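# Lay the wet-printed cloth square in the other board's frame

## Task

Carry the newly printed cloth over to the frame on the opposite board and leave it lying flat, aligned square with the frame, with the printed face upward. The ink has not dried, so nothing (grippers, arms, board, frame or anything else) may touch the printed region at any point.

## Robot and tools

Robot: two arms, left_arm and right_arm, each with a two-finger gripper. The left gripper's fingers can fold. A part held only near the fingertips (the outer quarter of each pad) is squeezed normally. Held closer to the palm, the grip may be loose, too hard, or may give way. A fingertip pushed into a surface folds easily unless the fingers are fully shut. The right gripper's fingers are rigid. For the cloth, pinch only its unprinted margins; the printed area must never be touched.

Frames. Scene frame: origin at table-top height midway between the nominal bases, +z up, +x out over the table, left_arm toward +y. The calibrated bases are left_arm at (+0.025, +0.417, 0) m and right_arm at (+0.067, -0.337, 0) m, both with almost no yaw and z up. Each arm's poses, velocities and offsets are in its own base frame, so they are close to scene axes. Gripper axes: +z points along the fingers and y is the opening direction. end_effector_position is the spot between the pads when closed. Fingertips extend about 33 mm past it for pad gaps up to 40 mm, and only about 9 mm when wide open.

execute_actions(actions, cameras). actions is a list of actions. Each action is a table of 1 to 15 rows, and each row runs one 1/30 s step. An action always lasts 15 steps (0.5 s), with its last row repeated. A row holds 18 numbers in [-1, 1], always both arms: left dx, dy, dz, rx, ry, rz, position, force_limit, speed, then the same nine for the right arm. dx..rz are an offset, not a pose. They are measured from that arm's Hand target at the start of the action, along its base axes, and rotation is taken about the Hand target point. Every row counts from that same start, not from the row before. Scale: 1.0 = 0.6 m or 180 degrees. rx, ry, rz form a single rotation vector. Sending the same offset again moves the arm further. Six zeros re-request the current Hand target. Gripper numbers are absolute commands, and 0 also counts as one. To leave a gripper unchanged, repeat its last three values. position: +1 = fully open (140 mm), about -0.8 = pads touching, -1 = close until blocked. force_limit (-1..+1) sets squeeze, about 14 N at -1 to 58 N at +1 with a slow close; faster closes squeeze harder. speed runs from about 30 mm/s at -1 to 250 mm/s at +1. Both start at +1. An empty actions list just reports state and images. cameras: a list of names, [] for none, or omit for all.

move(target, speed, blend, stop_force, zero, blocking, cameras). target is either one 18-number row or a list of up to 15 rows, laid out as above. Every row is an offset from the same starting Hand targets. Paths are straight, both arms finish together, and the whole move is capped at 10 s. speed: m/s, 0.002 to 3.6, default 0.25; rotation is limited to twice that in rad/s. blend: corner rounding in m for lists. stop_force: N, 3 to 120, one value for both arms. An arm's path stops when its push against its direction of travel exceeds this. It is unreliable while the gripper rotates, so omit it when backing off a contact. zero (only with stop_force, default true) re-zeroes moving arms first. blocking=false returns after about 0.5 s but cannot be combined with stop_force. Paths do not avoid obstacles or the other arm. Fast moves overshoot and lag. Route around each arm's own base, not close past it. The result adds a move: line (done, off_target, moving, held, fault) and limits (paced = pose clipped, held = steps withheld).

wait(seconds 0..10) lets time pass with commands held. stop() brakes a running move. zoom_image(camera, region [x0, y0, x1, y1] pixels, at most 504x504) enlarges part of a camera's latest image. zero_wrist_force(arm) tares that arm's wrist sensor and the stop_force reference. finished_scene(scene 1..2) ends the scene for good. Call it only when the cloth sits correctly with the robot clear of it.

Cameras (672x504 each): cam_head_left, cam_head_right, cam_high (fixed), cam_left_wrist, cam_right_wrist.

Results. Per arm you get Hand target (the last commanded pose after clipping; later offsets start here), end_effector_position in m, end_effector_quat_wxyz, velocities, Joint positions and torques, and Tool commands. The gripper shows object_status: 0 moving, 1 blocked while opening, 2 blocked while closing (a grip), 3 reached the target or pads met. A thin cloth may still be held at 3. position_measured is in counts: 3 open, about 75 = 100 mm, 139 = 60 mm, 200 = 20 mm, 230 = closed. Wrist force and torque are in the gripper's own axes, plus a peak line. execute_actions also lists positions at some intermediate steps. Orientation commands are clipped to within 32 degrees of the measured orientation on each step. A gripper can stop short of its Hand target. Send any action to re-request it, or add the missing distance as an offset.

Avoid the following. Knocking anything off the table. Dropping the cloth or releasing it while it moves. Slamming or pressing hard. Letting the arms collide, and closing a gripper on the other arm's fingers. A clearance check holds back commands that bring the arms too close. Joint contact torque at the limit (132 N m for shoulder and elbow joints, 24.6 N m for wrist joints), or about 150 N external force, halts that arm for 10 s. Pressing toward an unreachable pose, or holding stretched out, heats the motors: a MOTOR HOT line appears at 70 °C and the brakes lock at 85 °C. Avoid twisting load on the gripper.

Each tool is called after ">>>" as name(argument=value, ...), one argument or row to a line, values as JSON.

## Session

>>> execute_actions(
  actions=[],
)

Scene clock: 0.00 s.
left_arm: end_effector_position=(+0.6165, -0.3745, +0.2520) position_measured=3 object_status=3 end_effector_quat_wxyz=(-0.308, +0.884, +0.297, +0.188) | right_arm: end_effector_position=(+0.5837, -0.0757, +0.3316) position_measured=3 object_status=3 end_effector_quat_wxyz=(-0.149, +0.868, +0.116, +0.460)
Joint positions: left_arm=[-0.958 -0.634 0.323 -0.713 -1.047 1.385] | right_arm=[-0.845 -1.792 2.102 -2.293 -0.621 2.244]
Joint velocities: within noise
Joint torques (N m): no reading
Motor temperatures (°C): left_arm=[44 26 39 30 35 40] | right_arm=[27 30 24 49 37 39]
Wrist force (N): no reading
Wrist torque (N m): no reading
Wrist force, peak (N): no reading
Hand target: left_arm +0.6165, -0.3745, +0.2520; -0.308, +0.884, +0.297, +0.188 | right_arm +0.5837, -0.0757, +0.3316; -0.149, +0.868, +0.116, +0.460
Tool commands: left_gripper/position=+1.0 left_gripper/force_limit=+1.0 left_gripper/speed=+1.0 right_gripper/position=+1.0 right_gripper/force_limit=+1.0 right_gripper/speed=+1.0

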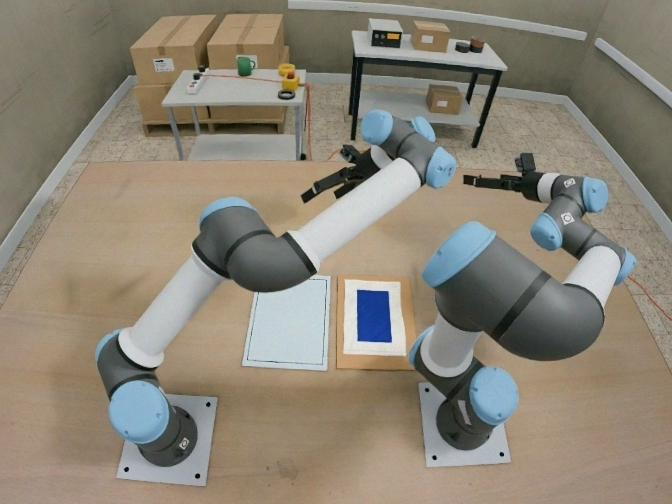

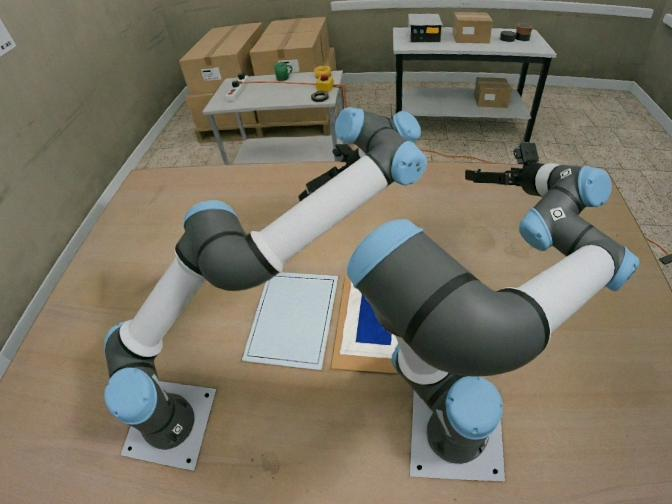

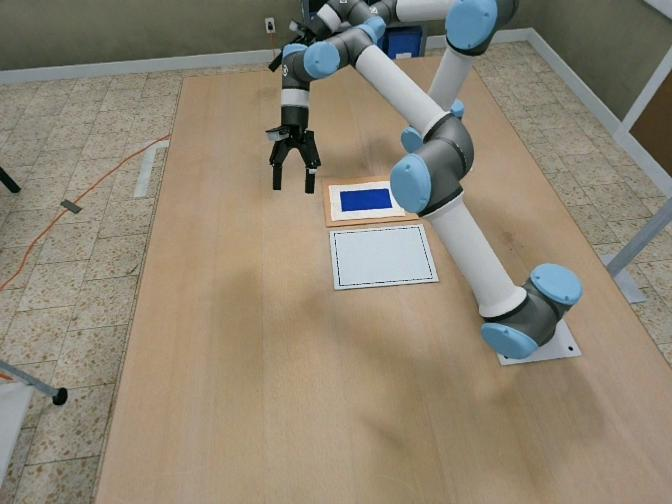

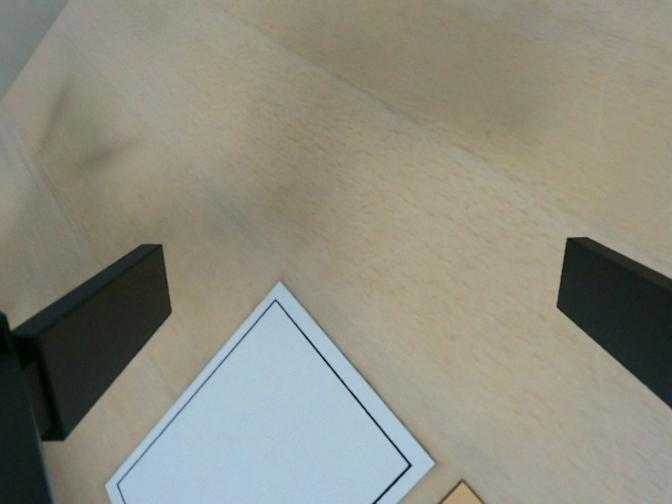

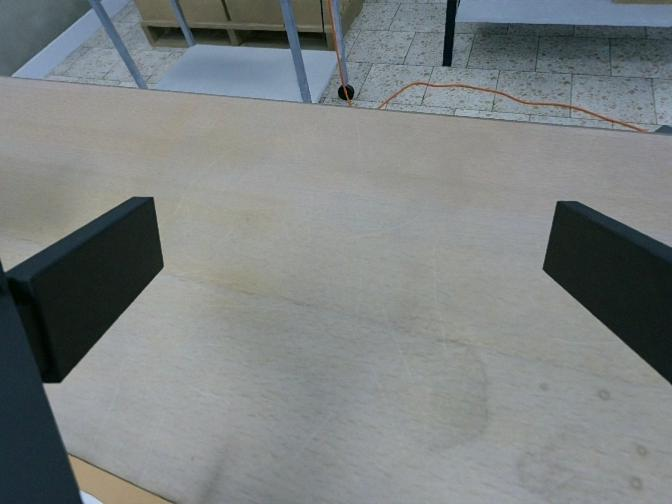

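>>> zoom_image(
  camera="cam_head_left",
  region=[230, 260, 430, 385],
)

>>> zoom_image(
  camera="cam_high",
  region=[310, 160, 460, 310],
)

Scaled by 2.520.

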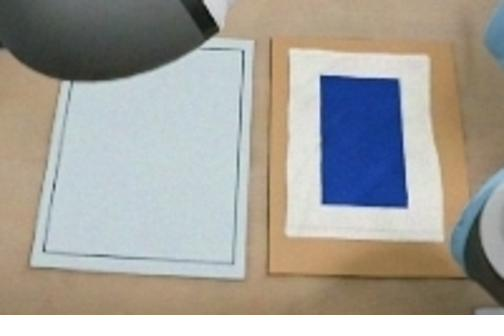

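Scaled by 3.360.

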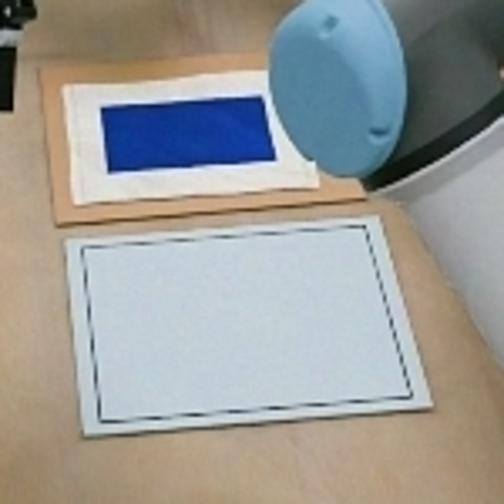

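>>> move(
  target=[-0.565,-0.151,0.03,-0.2039,0.1245,-0.1966,1,1,1,0,0,0,0,0,0,1,1,1],
  speed=0.3,
)

>>> move(
  target=[0,0,0,0,0,0,1,1,1,-0.2155,0.6277,-0.1,-0.0991,0.3061,-0.0772,1,1,1],
  speed=0.3,
)

Scene clock: 78.87 s.
left_arm: end_effector_position=(+0.2777, -0.4650, +0.2700) position_measured=3 object_status=3 end_effector_quat_wxyz=(+0.000, +1.000, +0.000, +0.000) | right_arm: end_effector_position=(+0.5837, -0.0757, +0.3316) position_measured=3 object_status=3 end_effector_quat_wxyz=(-0.149, +0.868, +0.116, +0.460)
Joint positions: left_arm=[-1.281 -1.493 1.506 -1.584 -1.57 1.859] | right_arm=[-0.845 -1.792 2.102 -2.293 -0.621 2.244]
Joint velocities: within noise
Joint torques (N m): left_arm=[-7.28 -39.43 -12.31 -4.62 -1.25 1.59] | right_arm=[-1.48 -17.54 -23.69 -3.42 2.37 0.4]
Motor temperatures (°C): left_arm=[44 26 39 30 34 40] | right_arm=[27 30 24 49 37 38]
Wrist force (N): left_arm=[1.1 0.4 0.0] | right_arm=[-0.1 -0.2 0.0]
Wrist torque (N m): left_arm=[-0.08 -0.21 0.17] | right_arm=[-0.03 0.01 0.00]
Wrist force, peak (N): left_arm=[1.2 0.7 -0.1] | right_arm=[-0.4 -0.1 -0.4]
Hand target: left_arm +0.2775, -0.4651, +0.2700; +0.000, +1.000, +0.000, +0.000 | right_arm +0.5837, -0.0757, +0.3316; -0.149, +0.868, +0.116, +0.460
Off the commanded pose: left_arm 0.000 m, 0 deg | right_arm 0.000 m, 0 deg.
move: done
camera_calibration:
cam_left_wrist: T_world_to_cam=[[-0.0204876, -0.999668, -0.015626, -0.441214], [-0.956508, 0.0150494, 0.291319, 0.206342], [-0.290987, 0.0209148, -0.956498, 0.493279], [0, 0, 0, 1]] pos_world=[0.331866, -0.454489, 0.404815]

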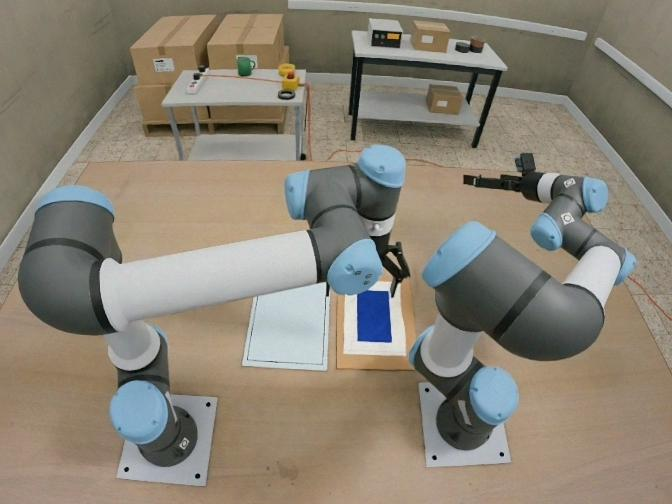

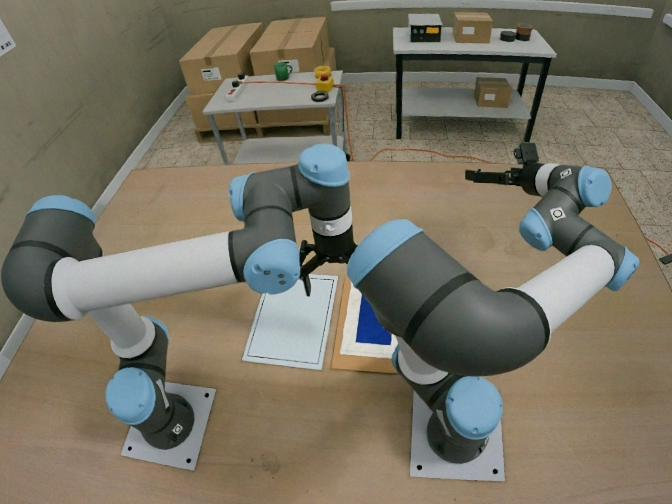

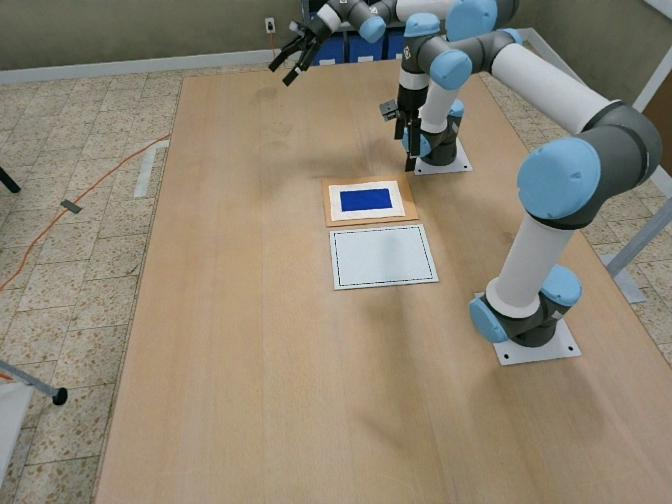

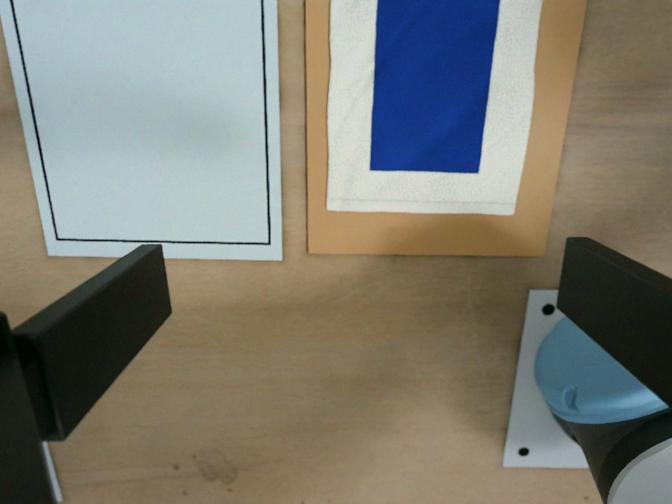

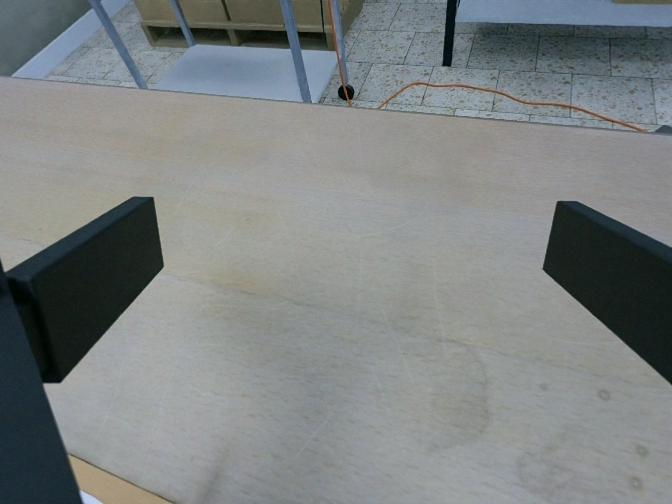

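Scene clock: 81.47 s.
left_arm: end_effector_position=(+0.2775, -0.4651, +0.2700) position_measured=3 object_status=3 end_effector_quat_wxyz=(+0.000, +1.000, +0.000, +0.000) | right_arm: end_effector_position=(+0.4544, +0.3008, +0.2716) position_measured=3 object_status=3 end_effector_quat_wxyz=(+0.000, +1.000, +0.001, +0.000)
Joint positions: left_arm=[-1.282 -1.493 1.506 -1.584 -1.571 1.859] | right_arm=[0.337 -1.486 1.494 -1.58 -1.57 3.478]
Joint velocities: within noise
Joint torques (N m): left_arm=[-6.95 -38.48 -13.08 -4.15 -1.31 1.56] | right_arm=[6.44 -22.99 -41.38 -1.69 -2.41 2.72]
Motor temperatures (°C): left_arm=[44 26 39 30 34 40] | right_arm=[27 30 24 49 37 38]
Wrist force (N): left_arm=[1.1 0.6 -0.2] | right_arm=[0.2 -1.4 -1.9]
Wrist torque (N m): left_arm=[-0.04 -0.20 0.18] | right_arm=[-0.31 -0.33 -0.01]
Wrist force, peak (N): left_arm=[1.4 0.5 -0.3] | right_arm=[0.0 -2.9 -1.6]
Hand target: left_arm +0.2775, -0.4651, +0.2700; +0.000, +1.000, +0.000, +0.000 | right_arm +0.4544, +0.3009, +0.2716; +0.000, +1.000, +0.001, +0.000
Off the commanded pose: left_arm 0.000 m, 0 deg | right_arm 0.000 m, 0 deg.
move: done
camera_calibration:
cam_left_wrist: T_world_to_cam=[[-0.0206195, -0.999669, -0.0153718, -0.441275], [-0.956477, 0.0152476, 0.291408, 0.206291], [-0.291077, 0.0207114, -0.956475, 0.493178], [0, 0, 0, 1]] pos_world=[0.331766, -0.454489, 0.404815]
cam_right_wrist: T_world_to_cam=[[0.0092198, -0.999913, 0.00942268, 0.303615], [-0.925049, -0.00495032, 0.379816, 0.314826], [-0.379736, -0.0122183, -0.925014, 0.570091], [0, 0, 0, 1]] pos_world=[0.504914, 0.312112, 0.404905]

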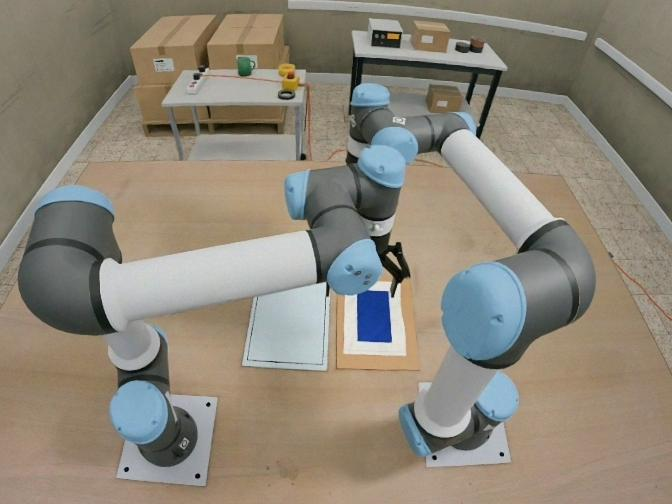

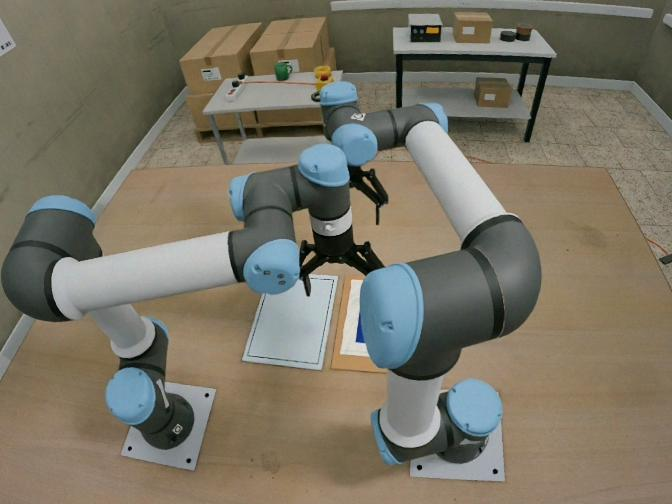

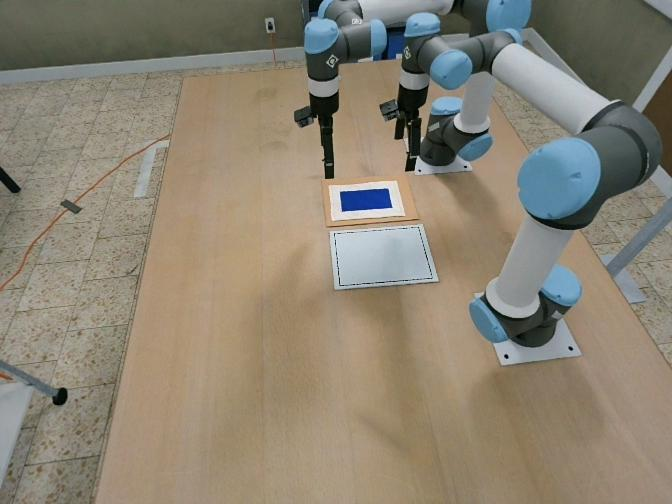

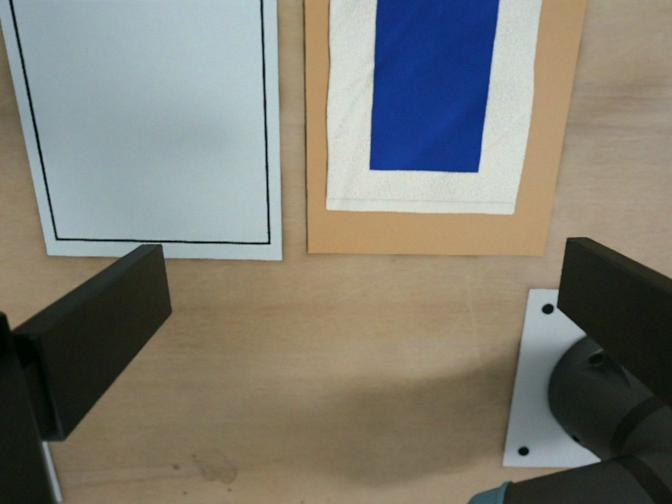

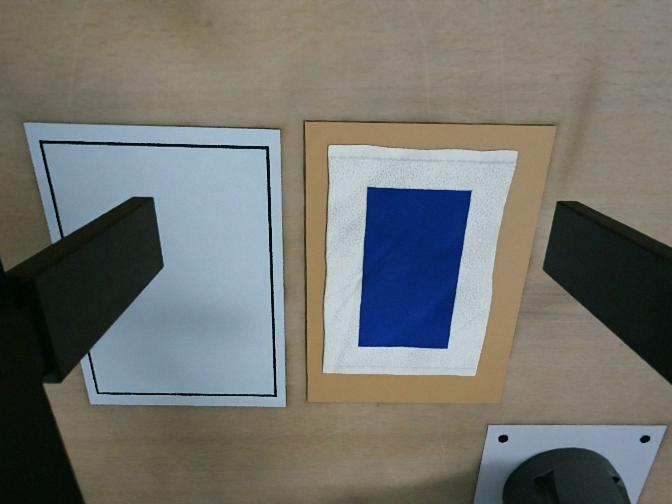

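>>> zoom_image(
  camera="cam_right_wrist",
  region=[290, 110, 570, 410],
)

>>> zoom_image(
  camera="cam_left_wrist",
  region=[300, 0, 600, 270],
)

Scaled by 1.680.

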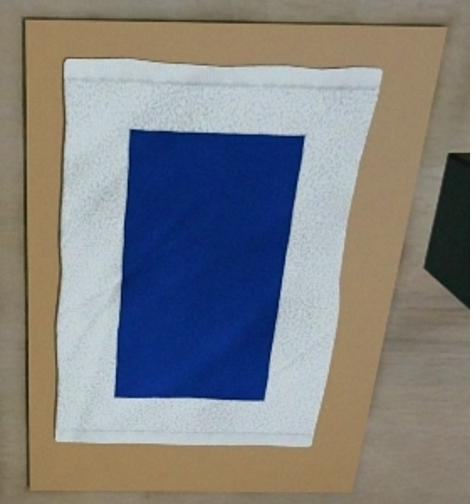

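Scaled by 1.680.

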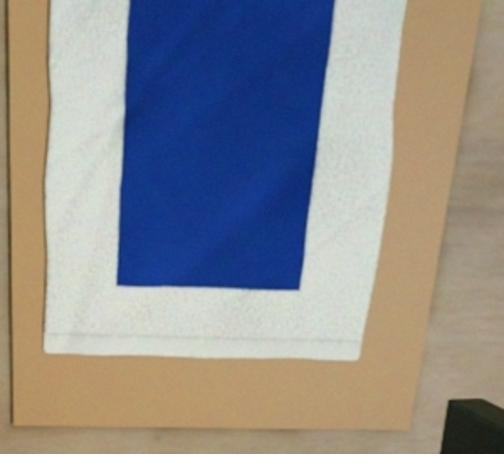

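>>> execute_actions(
  actions=[
    [[0,0,0,0,0,0,-0.6,-1,0,0,0,0,0,0,0,-0.6,-1,0]],
    [[0,0,0,0,0,0,-0.6,-1,0,0,0,0,0,0,0,-0.6,-1,0]],
  ],
  cameras=["cam_left_wrist","cam_right_wrist"],
)

Scene clock: 139.80 s.
left_arm: end_effector_position=(+0.2775, -0.4651, +0.2700) position_measured=205 object_status=0 end_effector_quat_wxyz=(+0.000, +1.000, +0.000, +0.000) | right_arm: end_effector_position=(+0.4544, +0.3009, +0.2716) position_measured=205 object_status=0 end_effector_quat_wxyz=(+0.000, +1.000, +0.001, +0.000)
Joint positions: left_arm=[-1.282 -1.493 1.506 -1.584 -1.571 1.859] | right_arm=[0.338 -1.485 1.494 -1.58 -1.57 3.478]
Joint velocities: within noise
Joint torques (N m): left_arm=[-6.59 -37.66 -14.42 -4.46 -1.14 1.51] | right_arm=[7.26 -23.46 -38.75 -1.93 -2.37 2.6]
Motor temperatures (°C): left_arm=[43 26 38 29 34 39] | right_arm=[27 30 24 48 37 38]
Wrist force (N): left_arm=[1.0 0.5 -0.1] | right_arm=[0.2 -1.1 -1.8]
Wrist torque (N m): left_arm=[-0.07 -0.19 0.18] | right_arm=[-0.26 -0.32 0.00]
Wrist force, peak (N): left_arm=[1.3 0.8 -0.2] | right_arm=[0.4 -1.6 -2.1]
Hand target: left_arm +0.2775, -0.4651, +0.2700; +0.000, +1.000, +0.000, +0.000 | right_arm +0.4544, +0.3009, +0.2716; +0.000, +1.000, +0.001, +0.000
Off the commanded pose: left_arm 0.000 m, 0 deg | right_arm 0.000 m, 0 deg.
Step readings (end_effector_position of left_arm | right_arm):
0: (+0.2775, -0.4651, +0.2700) | (+0.4544, +0.3009, +0.2716)
1: (+0.2775, -0.4651, +0.2700) | (+0.4544, +0.3009, +0.2716)
2: (+0.2775, -0.4651, +0.2700) | (+0.4544, +0.3009, +0.2716)
4: (+0.2775, -0.4651, +0.2700) | (+0.4544, +0.3009, +0.2716)
8: (+0.2775, -0.4651, +0.2700) | (+0.4544, +0.3009, +0.2716)
15: (+0.2775, -0.4651, +0.2700) | (+0.4544, +0.3009, +0.2716)
16: (+0.2775, -0.4651, +0.2700) | (+0.4544, +0.3009, +0.2716)
17: (+0.2775, -0.4651, +0.2700) | (+0.4544, +0.3009, +0.2716)
19: (+0.2775, -0.4651, +0.2700) | (+0.4544, +0.3009, +0.2716)
23: (+0.2775, -0.4651, +0.2700) | (+0.4544, +0.3009, +0.2716)
30: (+0.2775, -0.4651, +0.2700) | (+0.4544, +0.3009, +0.2716)
camera_calibration:
cam_left_wrist: T_world_to_cam=[[-0.0206195, -0.999669, -0.0153718, -0.441275], [-0.956477, 0.0152476, 0.291408, 0.206291], [-0.291077, 0.0207114, -0.956475, 0.493178], [0, 0, 0, 1]] pos_world=[0.331766, -0.454489, 0.404815]
cam_right_wrist: T_world_to_cam=[[0.00916803, -0.999912, 0.00955051, 0.303689], [-0.924965, -0.00485114, 0.380021, 0.31467], [-0.379941, -0.0123179, -0.924929, 0.570192], [0, 0, 0, 1]] pos_world=[0.504914, 0.312212, 0.404905]
Images, in order (width x height): cam_left_wrist 672x504, cam_right_wrist 672x504.

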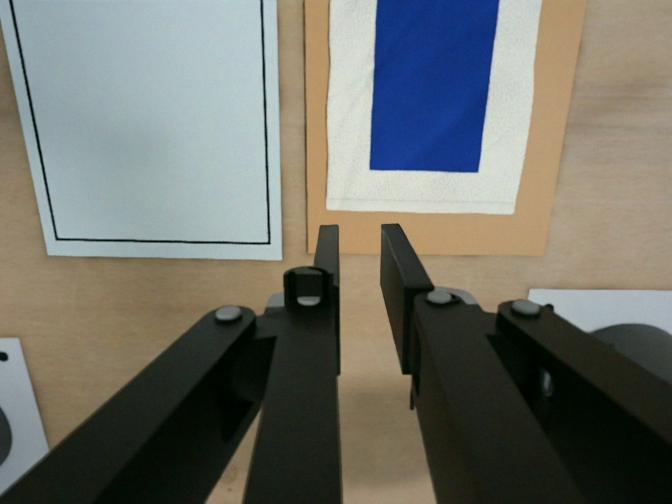

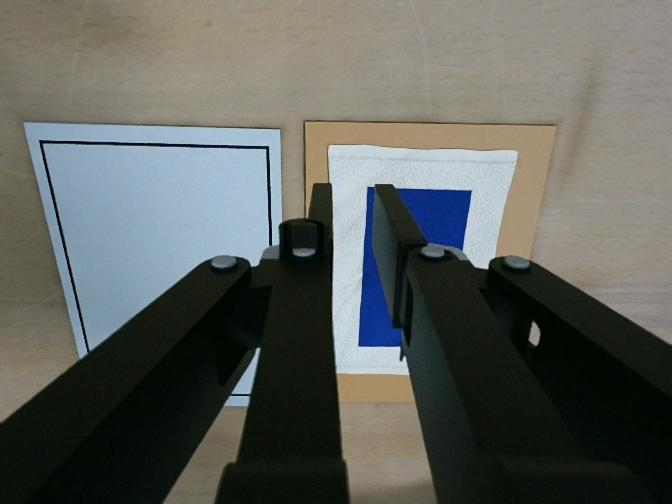

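>>> move(
  target=[-0.0833,-0.1083,-0.2833,0,0,0,-1,-1,0,0.011,-0.1182,-0.286,0,0,0,-1,-1,0],
  cameras=["cam_left_wrist","cam_right_wrist"],
)

>>> move(
  target=[0,0,-0.13,0,0,0,-1,-1,0,0,0,-0.13,0,0,0,-1,-1,0],
  speed=0.012,
  stop_force=4,
  cameras=["cam_left_wrist","cam_right_wrist"],
)

Scene clock: 159.87 s.
left_arm: end_effector_position=(+0.2276, -0.5300, +0.1001) position_measured=233 object_status=3 end_effector_quat_wxyz=(+0.000, +1.000, +0.000, +0.000) | right_arm: end_effector_position=(+0.4610, +0.2300, +0.1001) position_measured=233 object_status=3 end_effector_quat_wxyz=(+0.000, +1.000, +0.001, +0.000)
Joint positions: left_arm=[-1.399 -1.322 1.751 -2 -1.571 1.742] | right_arm=[0.201 -1.462 1.921 -2.031 -1.57 3.341]
Joint velocities: within noise
Joint torques (N m): left_arm=[-7.4 -19.67 -11.49 -4.05 1.76 -1.84] | right_arm=[-6.36 -21.8 -9.1 -4.8 2.31 -2.25]
Motor temperatures (°C): left_arm=[43 26 38 29 34 39] | right_arm=[27 30 24 48 37 38]
Wrist force (N): left_arm=[1.2 0.6 -0.4] | right_arm=[0.5 -1.6 -1.9]
Wrist torque (N m): left_arm=[-0.06 -0.23 0.17] | right_arm=[-0.37 -0.39 -0.03]
Wrist force, peak (N): left_arm=[1.6 0.0 -2.0] | right_arm=[0.2 -2.1 -3.2]
Hand target: left_arm +0.2276, -0.5300, +0.1000; +0.000, +1.000, +0.000, +0.000 | right_arm +0.4610, +0.2300, +0.1000; +0.000, +1.000, +0.001, +0.000
Off the commanded pose: left_arm 0.000 m, 0 deg | right_arm 0.000 m, 0 deg.
move: done
camera_calibration:
cam_left_wrist: T_world_to_cam=[[-0.02062, -0.999669, -0.0153722, -0.509894], [-0.956468, 0.0152473, 0.291437, 0.208929], [-0.291107, 0.0207125, -0.956466, 0.317568], [0, 0, 0, 1]] pos_world=[0.281766, -0.519489, 0.235015]
cam_right_wrist: T_world_to_cam=[[0.00916803, -0.999912, 0.00955051, 0.234373], [-0.924965, -0.00485114, 0.380021, 0.385642], [-0.379941, -0.0123179, -0.924929, 0.413108], [0, 0, 0, 1]] pos_world=[0.511514, 0.241312, 0.233305]
Images, in order (width x height): cam_left_wrist 672x504, cam_right_wrist 672x504.

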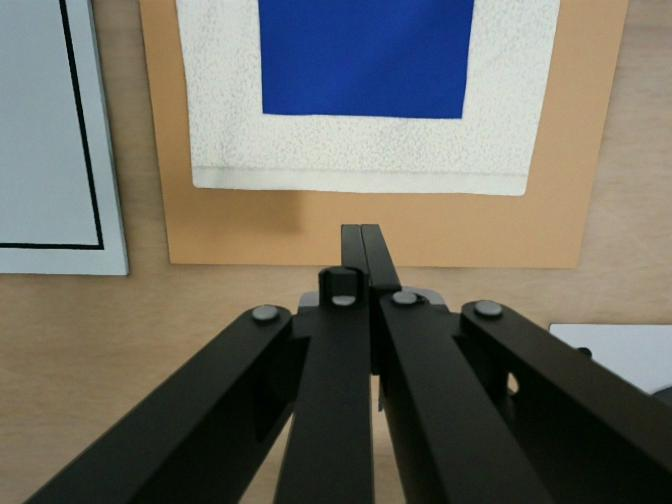

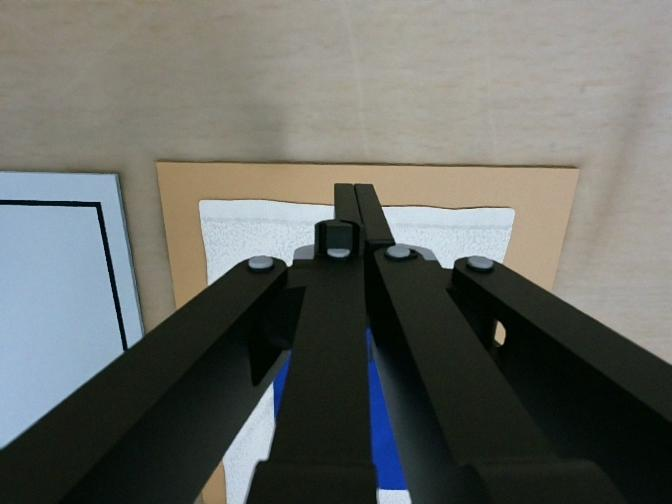

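Scene clock: 166.43 s.
left_arm: end_effector_position=(+0.2276, -0.5300, +0.0379) position_measured=233 object_status=3 end_effector_quat_wxyz=(+0.000, +1.000, +0.000, +0.000) | right_arm: end_effector_position=(+0.4610, +0.2300, +0.0402) position_measured=233 object_status=3 end_effector_quat_wxyz=(+0.000, +1.000, +0.001, +0.000)
Joint positions: left_arm=[-1.399 -1.249 1.834 -2.156 -1.571 1.742] | right_arm=[0.201 -1.384 2.006 -2.194 -1.57 3.341]
Joint velocities: within noise
Joint torques (N m): left_arm=[-6.55 -42.62 -32.58 -0.96 1.62 -1.69] | right_arm=[-3.95 -36.48 -31.59 -1.74 1.93 -2.22]
Motor temperatures (°C): left_arm=[43 26 38 29 34 39] | right_arm=[27 30 24 48 37 38]
Wrist force (N): left_arm=[1.1 0.5 -2.0] | right_arm=[0.4 -1.4 -6.6]
Wrist torque (N m): left_arm=[-0.03 -0.23 0.18] | right_arm=[-0.32 -0.44 -0.02]
Wrist force, peak (N): left_arm=[-2.7 -12.9 -33.4] | right_arm=[0.6 -1.6 -12.9]
Hand target: left_arm +0.2276, -0.5300, +0.0379; +0.000, +1.000, +0.000, +0.000 (not the last commanded pose) | right_arm +0.4610, +0.2300, +0.0402; +0.000, +1.000, +0.001, +0.000 (not the last commanded pose)
Off the commanded pose: left_arm 0.016 m, 0 deg | right_arm 0.018 m, 0 deg.
move: contact (left_arm, right_arm)
camera_calibration:
cam_left_wrist: T_world_to_cam=[[-0.02062, -0.999669, -0.0153722, -0.51085], [-0.956468, 0.0152473, 0.291437, 0.227057], [-0.291107, 0.0207125, -0.956466, 0.258075], [0, 0, 0, 1]] pos_world=[0.281766, -0.519489, 0.172815]
cam_right_wrist: T_world_to_cam=[[0.00916736, -0.999912, 0.00955043, 0.234944], [-0.925015, -0.00485215, 0.379901, 0.408507], [-0.379821, -0.012317, -0.924978, 0.357782], [0, 0, 0, 1]] pos_world=[0.511614, 0.241312, 0.173505]
Images, in order (width x height): cam_left_wrist 672x504, cam_right_wrist 672x504.

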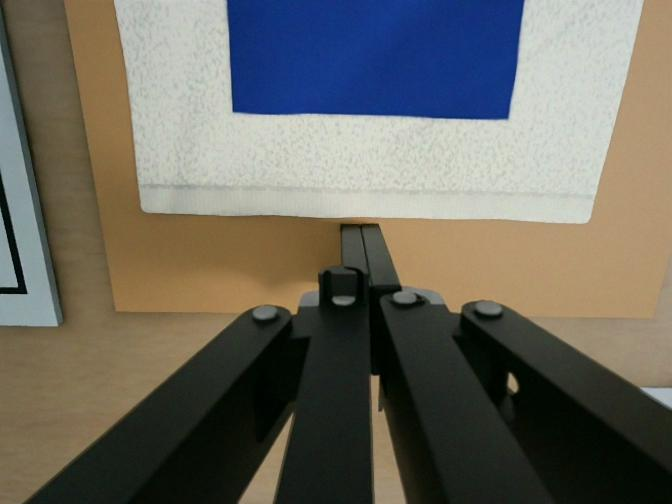

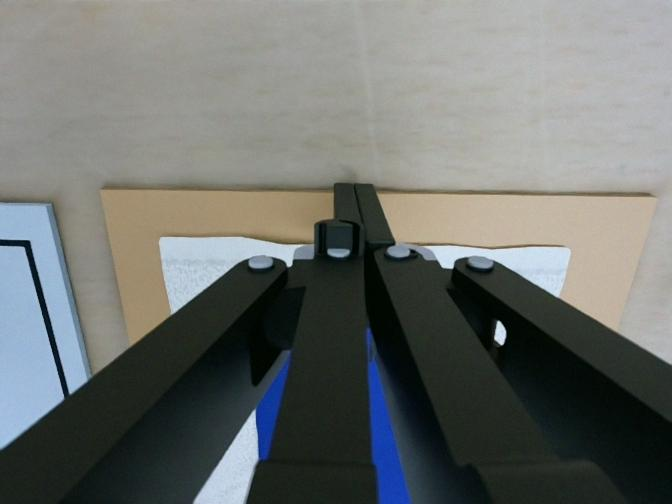

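>>> move(
  target=[
    [0,0,0.05,0,0,0,-1,-1,0,0,0,0.05,0,0,0,-1,-1,0],
    [0.0565,0.146,0.05,0,0,0,-0.6,-1,0,-0.045,0.1373,0.05,0,0,0,-0.6,-1,0],
    [0.0565,0.146,0.0168,0,0,0,-0.6,-1,0,-0.045,0.1373,0.0168,0,0,0,-0.6,-1,0],
  ],
  speed=0.1,
)

Scene clock: 207.97 s.
left_arm: end_effector_position=(+0.2615, -0.4424, +0.0481) position_measured=205 object_status=3 end_effector_quat_wxyz=(+0.000, +1.000, +0.000, +0.000) | right_arm: end_effector_position=(+0.4340, +0.3123, +0.0504) position_measured=205 object_status=3 end_effector_quat_wxyz=(+0.000, +1.000, +0.001, +0.000)
Joint positions: left_arm=[-1.3 -1.398 1.999 -2.172 -1.571 1.841] | right_arm=[0.372 -1.356 1.94 -2.156 -1.57 3.512]
Joint velocities: within noise
Joint torques (N m): left_arm=[5.53 -15.39 -8.27 -4.41 -1.09 0.87] | right_arm=[4.68 -24.85 -7.84 -4.7 -2.17 2.19]
Motor temperatures (°C): left_arm=[43 26 38 29 34 39] | right_arm=[27 30 24 48 37 38]
Wrist force (N): left_arm=[1.2 0.7 -0.5] | right_arm=[0.6 -1.6 -2.1]
Wrist torque (N m): left_arm=[-0.03 -0.23 0.18] | right_arm=[-0.36 -0.41 -0.01]
Wrist force, peak (N): left_arm=[1.2 0.7 -1.9] | right_arm=[0.4 -1.6 -6.9]
Hand target: left_arm +0.2615, -0.4424, +0.0480; +0.000, +1.000, +0.000, +0.000 | right_arm +0.4340, +0.3123, +0.0503; +0.000, +1.000, +0.001, +0.000
Off the commanded pose: left_arm 0.000 m, 0 deg | right_arm 0.000 m, 0 deg.
move: done
camera_calibration:
cam_left_wrist: T_world_to_cam=[[-0.02062, -0.999669, -0.0153722, -0.422424], [-0.956468, 0.0152473, 0.291437, 0.255173], [-0.291107, 0.0207125, -0.956466, 0.275886], [0, 0, 0, 1]] pos_world=[0.315666, -0.431889, 0.183015]
cam_right_wrist: T_world_to_cam=[[0.00916772, -0.999912, 0.00955183, 0.317386], [-0.925, -0.00485149, 0.379935, 0.380042], [-0.379856, -0.0123186, -0.924964, 0.35799], [0, 0, 0, 1]] pos_world=[0.484614, 0.323612, 0.183705]

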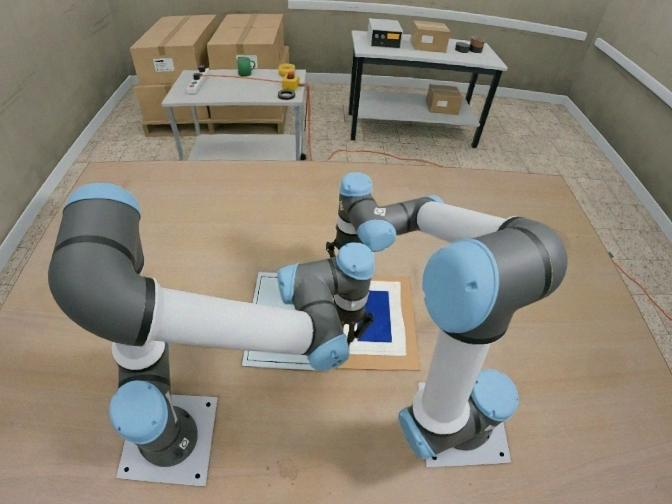

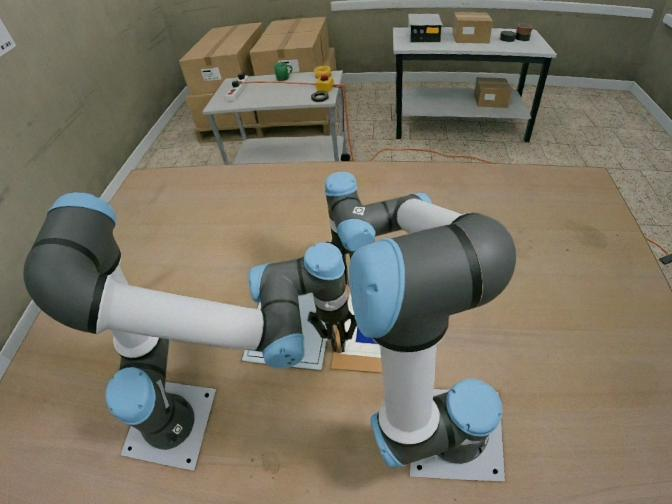

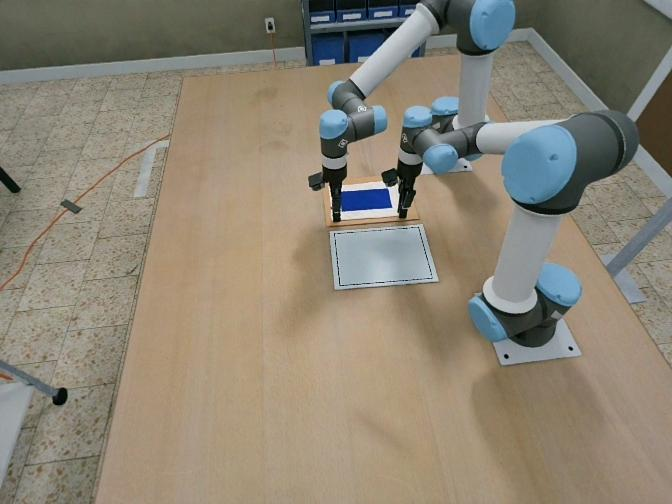

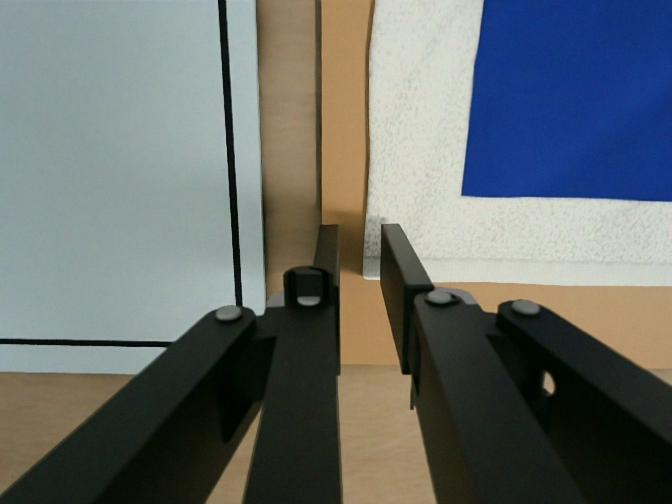

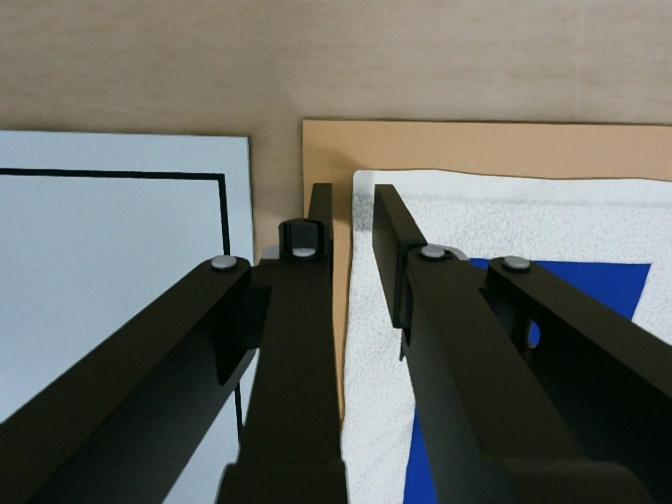

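>>> move(
  target=[0,0,-0.0155,0,0,0,-0.6,-1,0,0,0,-0.0187,0,0,0,-0.6,-1,0],
  speed=0.004,
  stop_force=3,
  cameras=["cam_left_wrist","cam_right_wrist"],
)

Scene clock: 216.57 s.
left_arm: end_effector_position=(+0.2615, -0.4424, +0.0416) position_measured=205 object_status=3 end_effector_quat_wxyz=(+0.000, +1.000, +0.000, +0.000) | right_arm: end_effector_position=(+0.4340, +0.3123, +0.0411) position_measured=205 object_status=3 end_effector_quat_wxyz=(+0.000, +1.000, +0.001, +0.000)
Joint positions: left_arm=[-1.3 -1.388 2.007 -2.19 -1.571 1.841] | right_arm=[0.372 -1.343 1.952 -2.181 -1.57 3.512]
Joint velocities: within noise
Joint torques (N m): left_arm=[1.55 -36.87 -30.31 -0.93 1.37 1.28] | right_arm=[1.63 -38.46 -34.19 -1.81 0.35 2.56]
Motor temperatures (°C): left_arm=[43 26 38 29 34 39] | right_arm=[27 30 24 48 37 38]
Wrist force (N): left_arm=[0.9 0.6 -3.6] | right_arm=[0.0 -1.5 -5.2]
Wrist torque (N m): left_arm=[-0.06 -0.18 0.18] | right_arm=[-0.39 -0.33 0.00]
Wrist force, peak (N): left_arm=[1.3 0.9 -5.0] | right_arm=[0.1 -1.5 -6.7]
Hand target: left_arm +0.2615, -0.4424, +0.0416; +0.000, +1.000, +0.000, +0.000 (not the last commanded pose) | right_arm +0.4340, +0.3123, +0.0411; +0.000, +1.000, +0.001, +0.000 (not the last commanded pose)
Off the commanded pose: left_arm 0.003 m, 0 deg | right_arm 0.002 m, 0 deg.
move: contact (left_arm, right_arm)
camera_calibration:
cam_left_wrist: T_world_to_cam=[[-0.0206195, -0.999669, -0.0153718, -0.422525], [-0.956477, 0.0152476, 0.291408, 0.257104], [-0.291077, 0.0207114, -0.956475, 0.269565], [0, 0, 0, 1]] pos_world=[0.315666, -0.431889, 0.176415]
cam_right_wrist: T_world_to_cam=[[0.00916736, -0.999912, 0.00955043, 0.317476], [-0.925015, -0.00485215, 0.379901, 0.383627], [-0.379821, -0.012317, -0.924978, 0.349281], [0, 0, 0, 1]] pos_world=[0.484614, 0.323612, 0.174305]
Images, in order (width x height): cam_left_wrist 672x504, cam_right_wrist 672x504.

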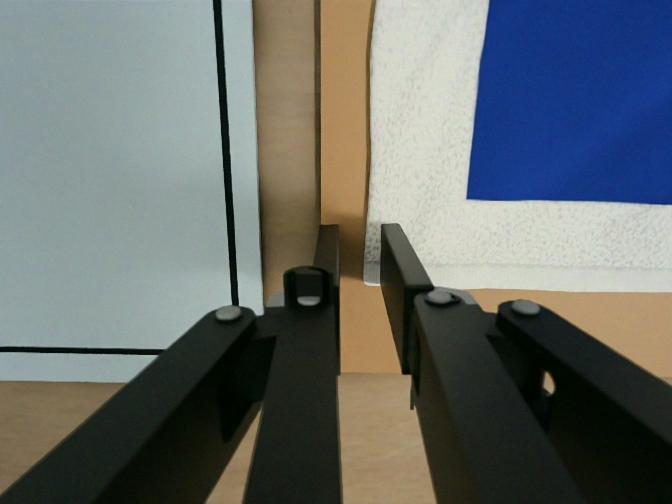

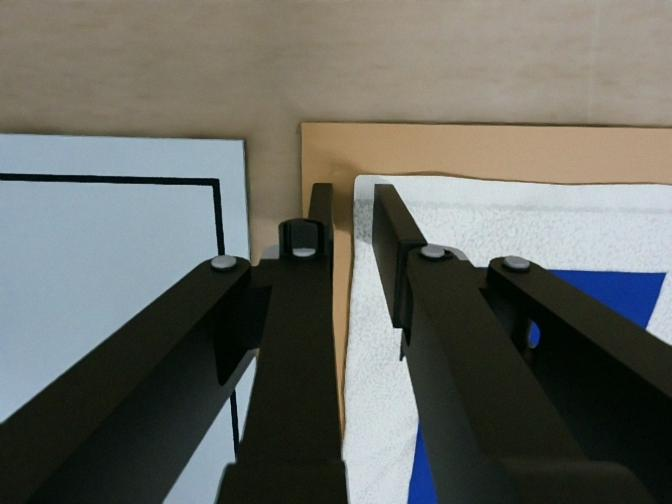

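>>> execute_actions(
  actions=[
    [[0,0,0,0,0,0,-1,-1,-1,0,0,0,0,0,0,-1,-1,-1]],
    [[0,0,0,0,0,0,-1,-1,-1,0,0,0,0,0,0,-1,-1,-1]],
  ],
  cameras=["cam_left_wrist","cam_right_wrist"],
)

Scene clock: 220.87 s.
left_arm: end_effector_position=(+0.2615, -0.4424, +0.0416) position_measured=231 object_status=3 end_effector_quat_wxyz=(+0.000, +1.000, +0.000, +0.000) | right_arm: end_effector_position=(+0.4340, +0.3123, +0.0411) position_measured=230 object_status=3 end_effector_quat_wxyz=(+0.000, +1.000, +0.001, +0.000)
Joint positions: left_arm=[-1.3 -1.388 2.007 -2.19 -1.571 1.841] | right_arm=[0.372 -1.343 1.952 -2.181 -1.57 3.512]
Joint velocities: within noise
Joint torques (N m): left_arm=[1 -36.41 -26.05 -2.74 1.07 1.43] | right_arm=[1.76 -36.55 -25.92 -4.05 0.31 2.67]
Motor temperatures (°C): left_arm=[43 26 38 29 34 39] | right_arm=[27 30 24 48 37 38]
Wrist force (N): left_arm=[1.2 1.2 -3.2] | right_arm=[0.3 -1.1 -5.5]
Wrist torque (N m): left_arm=[-0.09 -0.23 0.18] | right_arm=[-0.38 -0.35 0.00]
Wrist force, peak (N): left_arm=[1.3 1.9 -4.2] | right_arm=[0.4 -0.2 -6.9]
Hand target: left_arm +0.2615, -0.4424, +0.0416; +0.000, +1.000, +0.000, +0.000 | right_arm +0.4340, +0.3123, +0.0411; +0.000, +1.000, +0.001, +0.000
Off the commanded pose: left_arm 0.000 m, 0 deg | right_arm 0.000 m, 0 deg.
Step readings (end_effector_position of left_arm | right_arm):
0: (+0.2615, -0.4424, +0.0416) | (+0.4340, +0.3123, +0.0411)
1: (+0.2615, -0.4424, +0.0416) | (+0.4340, +0.3123, +0.0411)
2: (+0.2615, -0.4424, +0.0416) | (+0.4340, +0.3123, +0.0411)
4: (+0.2615, -0.4424, +0.0416) | (+0.4340, +0.3123, +0.0411)
8: (+0.2615, -0.4424, +0.0416) | (+0.4340, +0.3123, +0.0411)
15: (+0.2615, -0.4424, +0.0416) | (+0.4340, +0.3123, +0.0411)
16: (+0.2615, -0.4424, +0.0416) | (+0.4340, +0.3123, +0.0411)
17: (+0.2615, -0.4424, +0.0416) | (+0.4340, +0.3123, +0.0411)
19: (+0.2615, -0.4424, +0.0416) | (+0.4340, +0.3123, +0.0411)
23: (+0.2615, -0.4424, +0.0416) | (+0.4340, +0.3123, +0.0411)
30: (+0.2615, -0.4424, +0.0416) | (+0.4340, +0.3123, +0.0411)
camera_calibration:
cam_left_wrist: T_world_to_cam=[[-0.0206195, -0.999669, -0.0153718, -0.422524], [-0.956477, 0.0152476, 0.291408, 0.257075], [-0.291077, 0.0207114, -0.956475, 0.26966], [0, 0, 0, 1]] pos_world=[0.315666, -0.431889, 0.176515]
cam_right_wrist: T_world_to_cam=[[0.00916736, -0.999912, 0.00955043, 0.317476], [-0.925015, -0.00485215, 0.379901, 0.383627], [-0.379821, -0.012317, -0.924978, 0.349281], [0, 0, 0, 1]] pos_world=[0.484614, 0.323612, 0.174305]
Images, in order (width x height): cam_left_wrist 672x504, cam_right_wrist 672x504.

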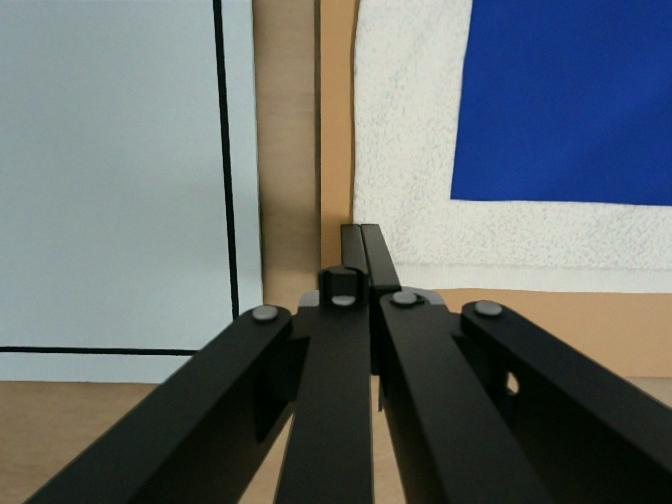

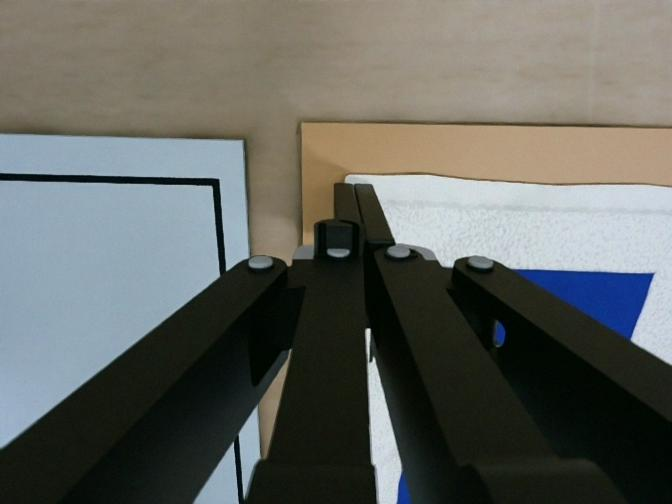

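>>> move(
  target=[0,0,0.025,0,0,0,-1,-1,-1,0,0,0.025,0,0,0,-1,-1,-1],
  speed=0.05,
  cameras=["cam_left_wrist","cam_right_wrist","cam_high"],
)

Scene clock: 252.40 s.
left_arm: end_effector_position=(+0.2615, -0.4424, +0.0565) position_measured=231 object_status=3 end_effector_quat_wxyz=(+0.000, +1.000, +0.000, +0.000) | right_arm: end_effector_position=(+0.4340, +0.3123, +0.0559) position_measured=230 object_status=3 end_effector_quat_wxyz=(+0.000, +1.000, +0.001, +0.000)
Joint positions: left_arm=[-1.3 -1.41 1.988 -2.149 -1.571 1.841] | right_arm=[0.372 -1.363 1.933 -2.141 -1.57 3.512]
Joint velocities: within noise
Joint torques (N m): left_arm=[3.17 -39.79 -33.43 -0.9 1.06 1.39] | right_arm=[2.11 -40.01 -36.76 -1.86 0.43 2.36]
Motor temperatures (°C): left_arm=[42 26 37 29 33 39] | right_arm=[27 30 24 48 37 38]
Wrist force (N): left_arm=[1.2 0.9 -0.5] | right_arm=[0.4 -1.8 -2.1]
Wrist torque (N m): left_arm=[0.01 -0.21 0.18] | right_arm=[-0.39 -0.36 -0.01]
Wrist force, peak (N): left_arm=[1.3 1.4 -3.6] | right_arm=[0.4 -1.0 -5.9]
Hand target: left_arm +0.2615, -0.4424, +0.0566; +0.000, +1.000, +0.000, +0.000 | right_arm +0.4340, +0.3123, +0.0561; +0.000, +1.000, +0.001, +0.000
Off the commanded pose: left_arm 0.000 m, 0 deg | right_arm 0.000 m, 0 deg.
move: done
camera_calibration:
cam_left_wrist: T_world_to_cam=[[-0.0206191, -0.999669, -0.0153737, -0.422296], [-0.956505, 0.0152487, 0.291317, 0.252789], [-0.290986, 0.0207118, -0.956503, 0.283793], [0, 0, 0, 1]] pos_world=[0.315666, -0.431889, 0.191315]
cam_right_wrist: T_world_to_cam=[[0.00916736, -0.999912, 0.00955043, 0.317334], [-0.925015, -0.00485215, 0.379901, 0.377966], [-0.379821, -0.012317, -0.924978, 0.363063], [0, 0, 0, 1]] pos_world=[0.484614, 0.323612, 0.189205]
Images, in order (width x height): cam_high 672x504, cam_left_wrist 672x504, cam_right_wrist 672x504.

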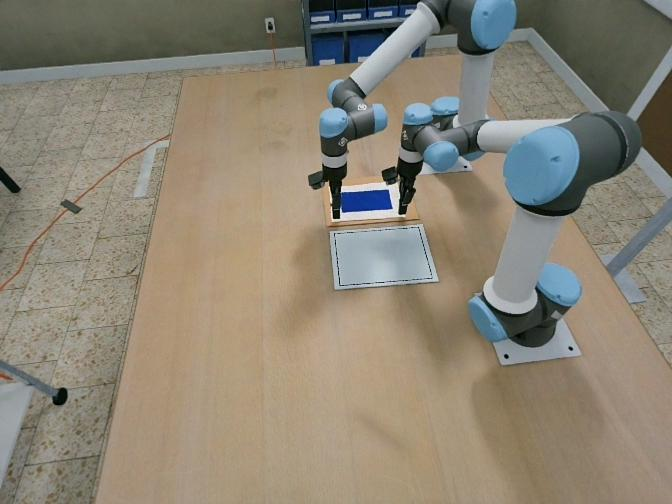

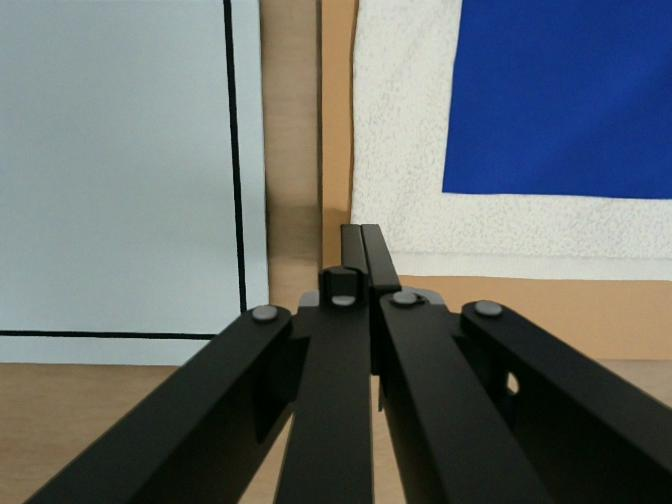

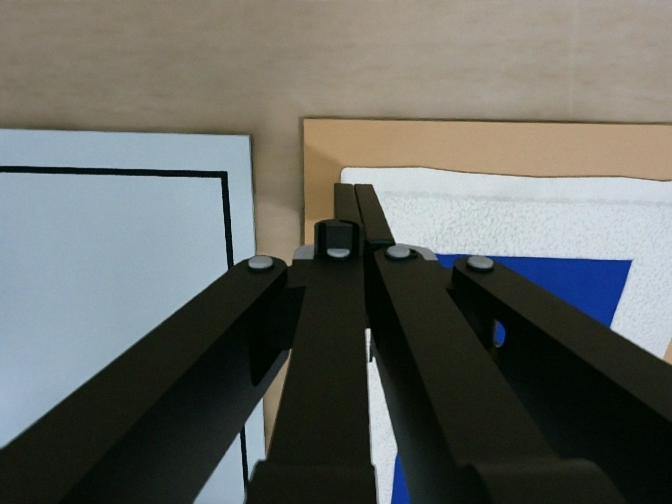

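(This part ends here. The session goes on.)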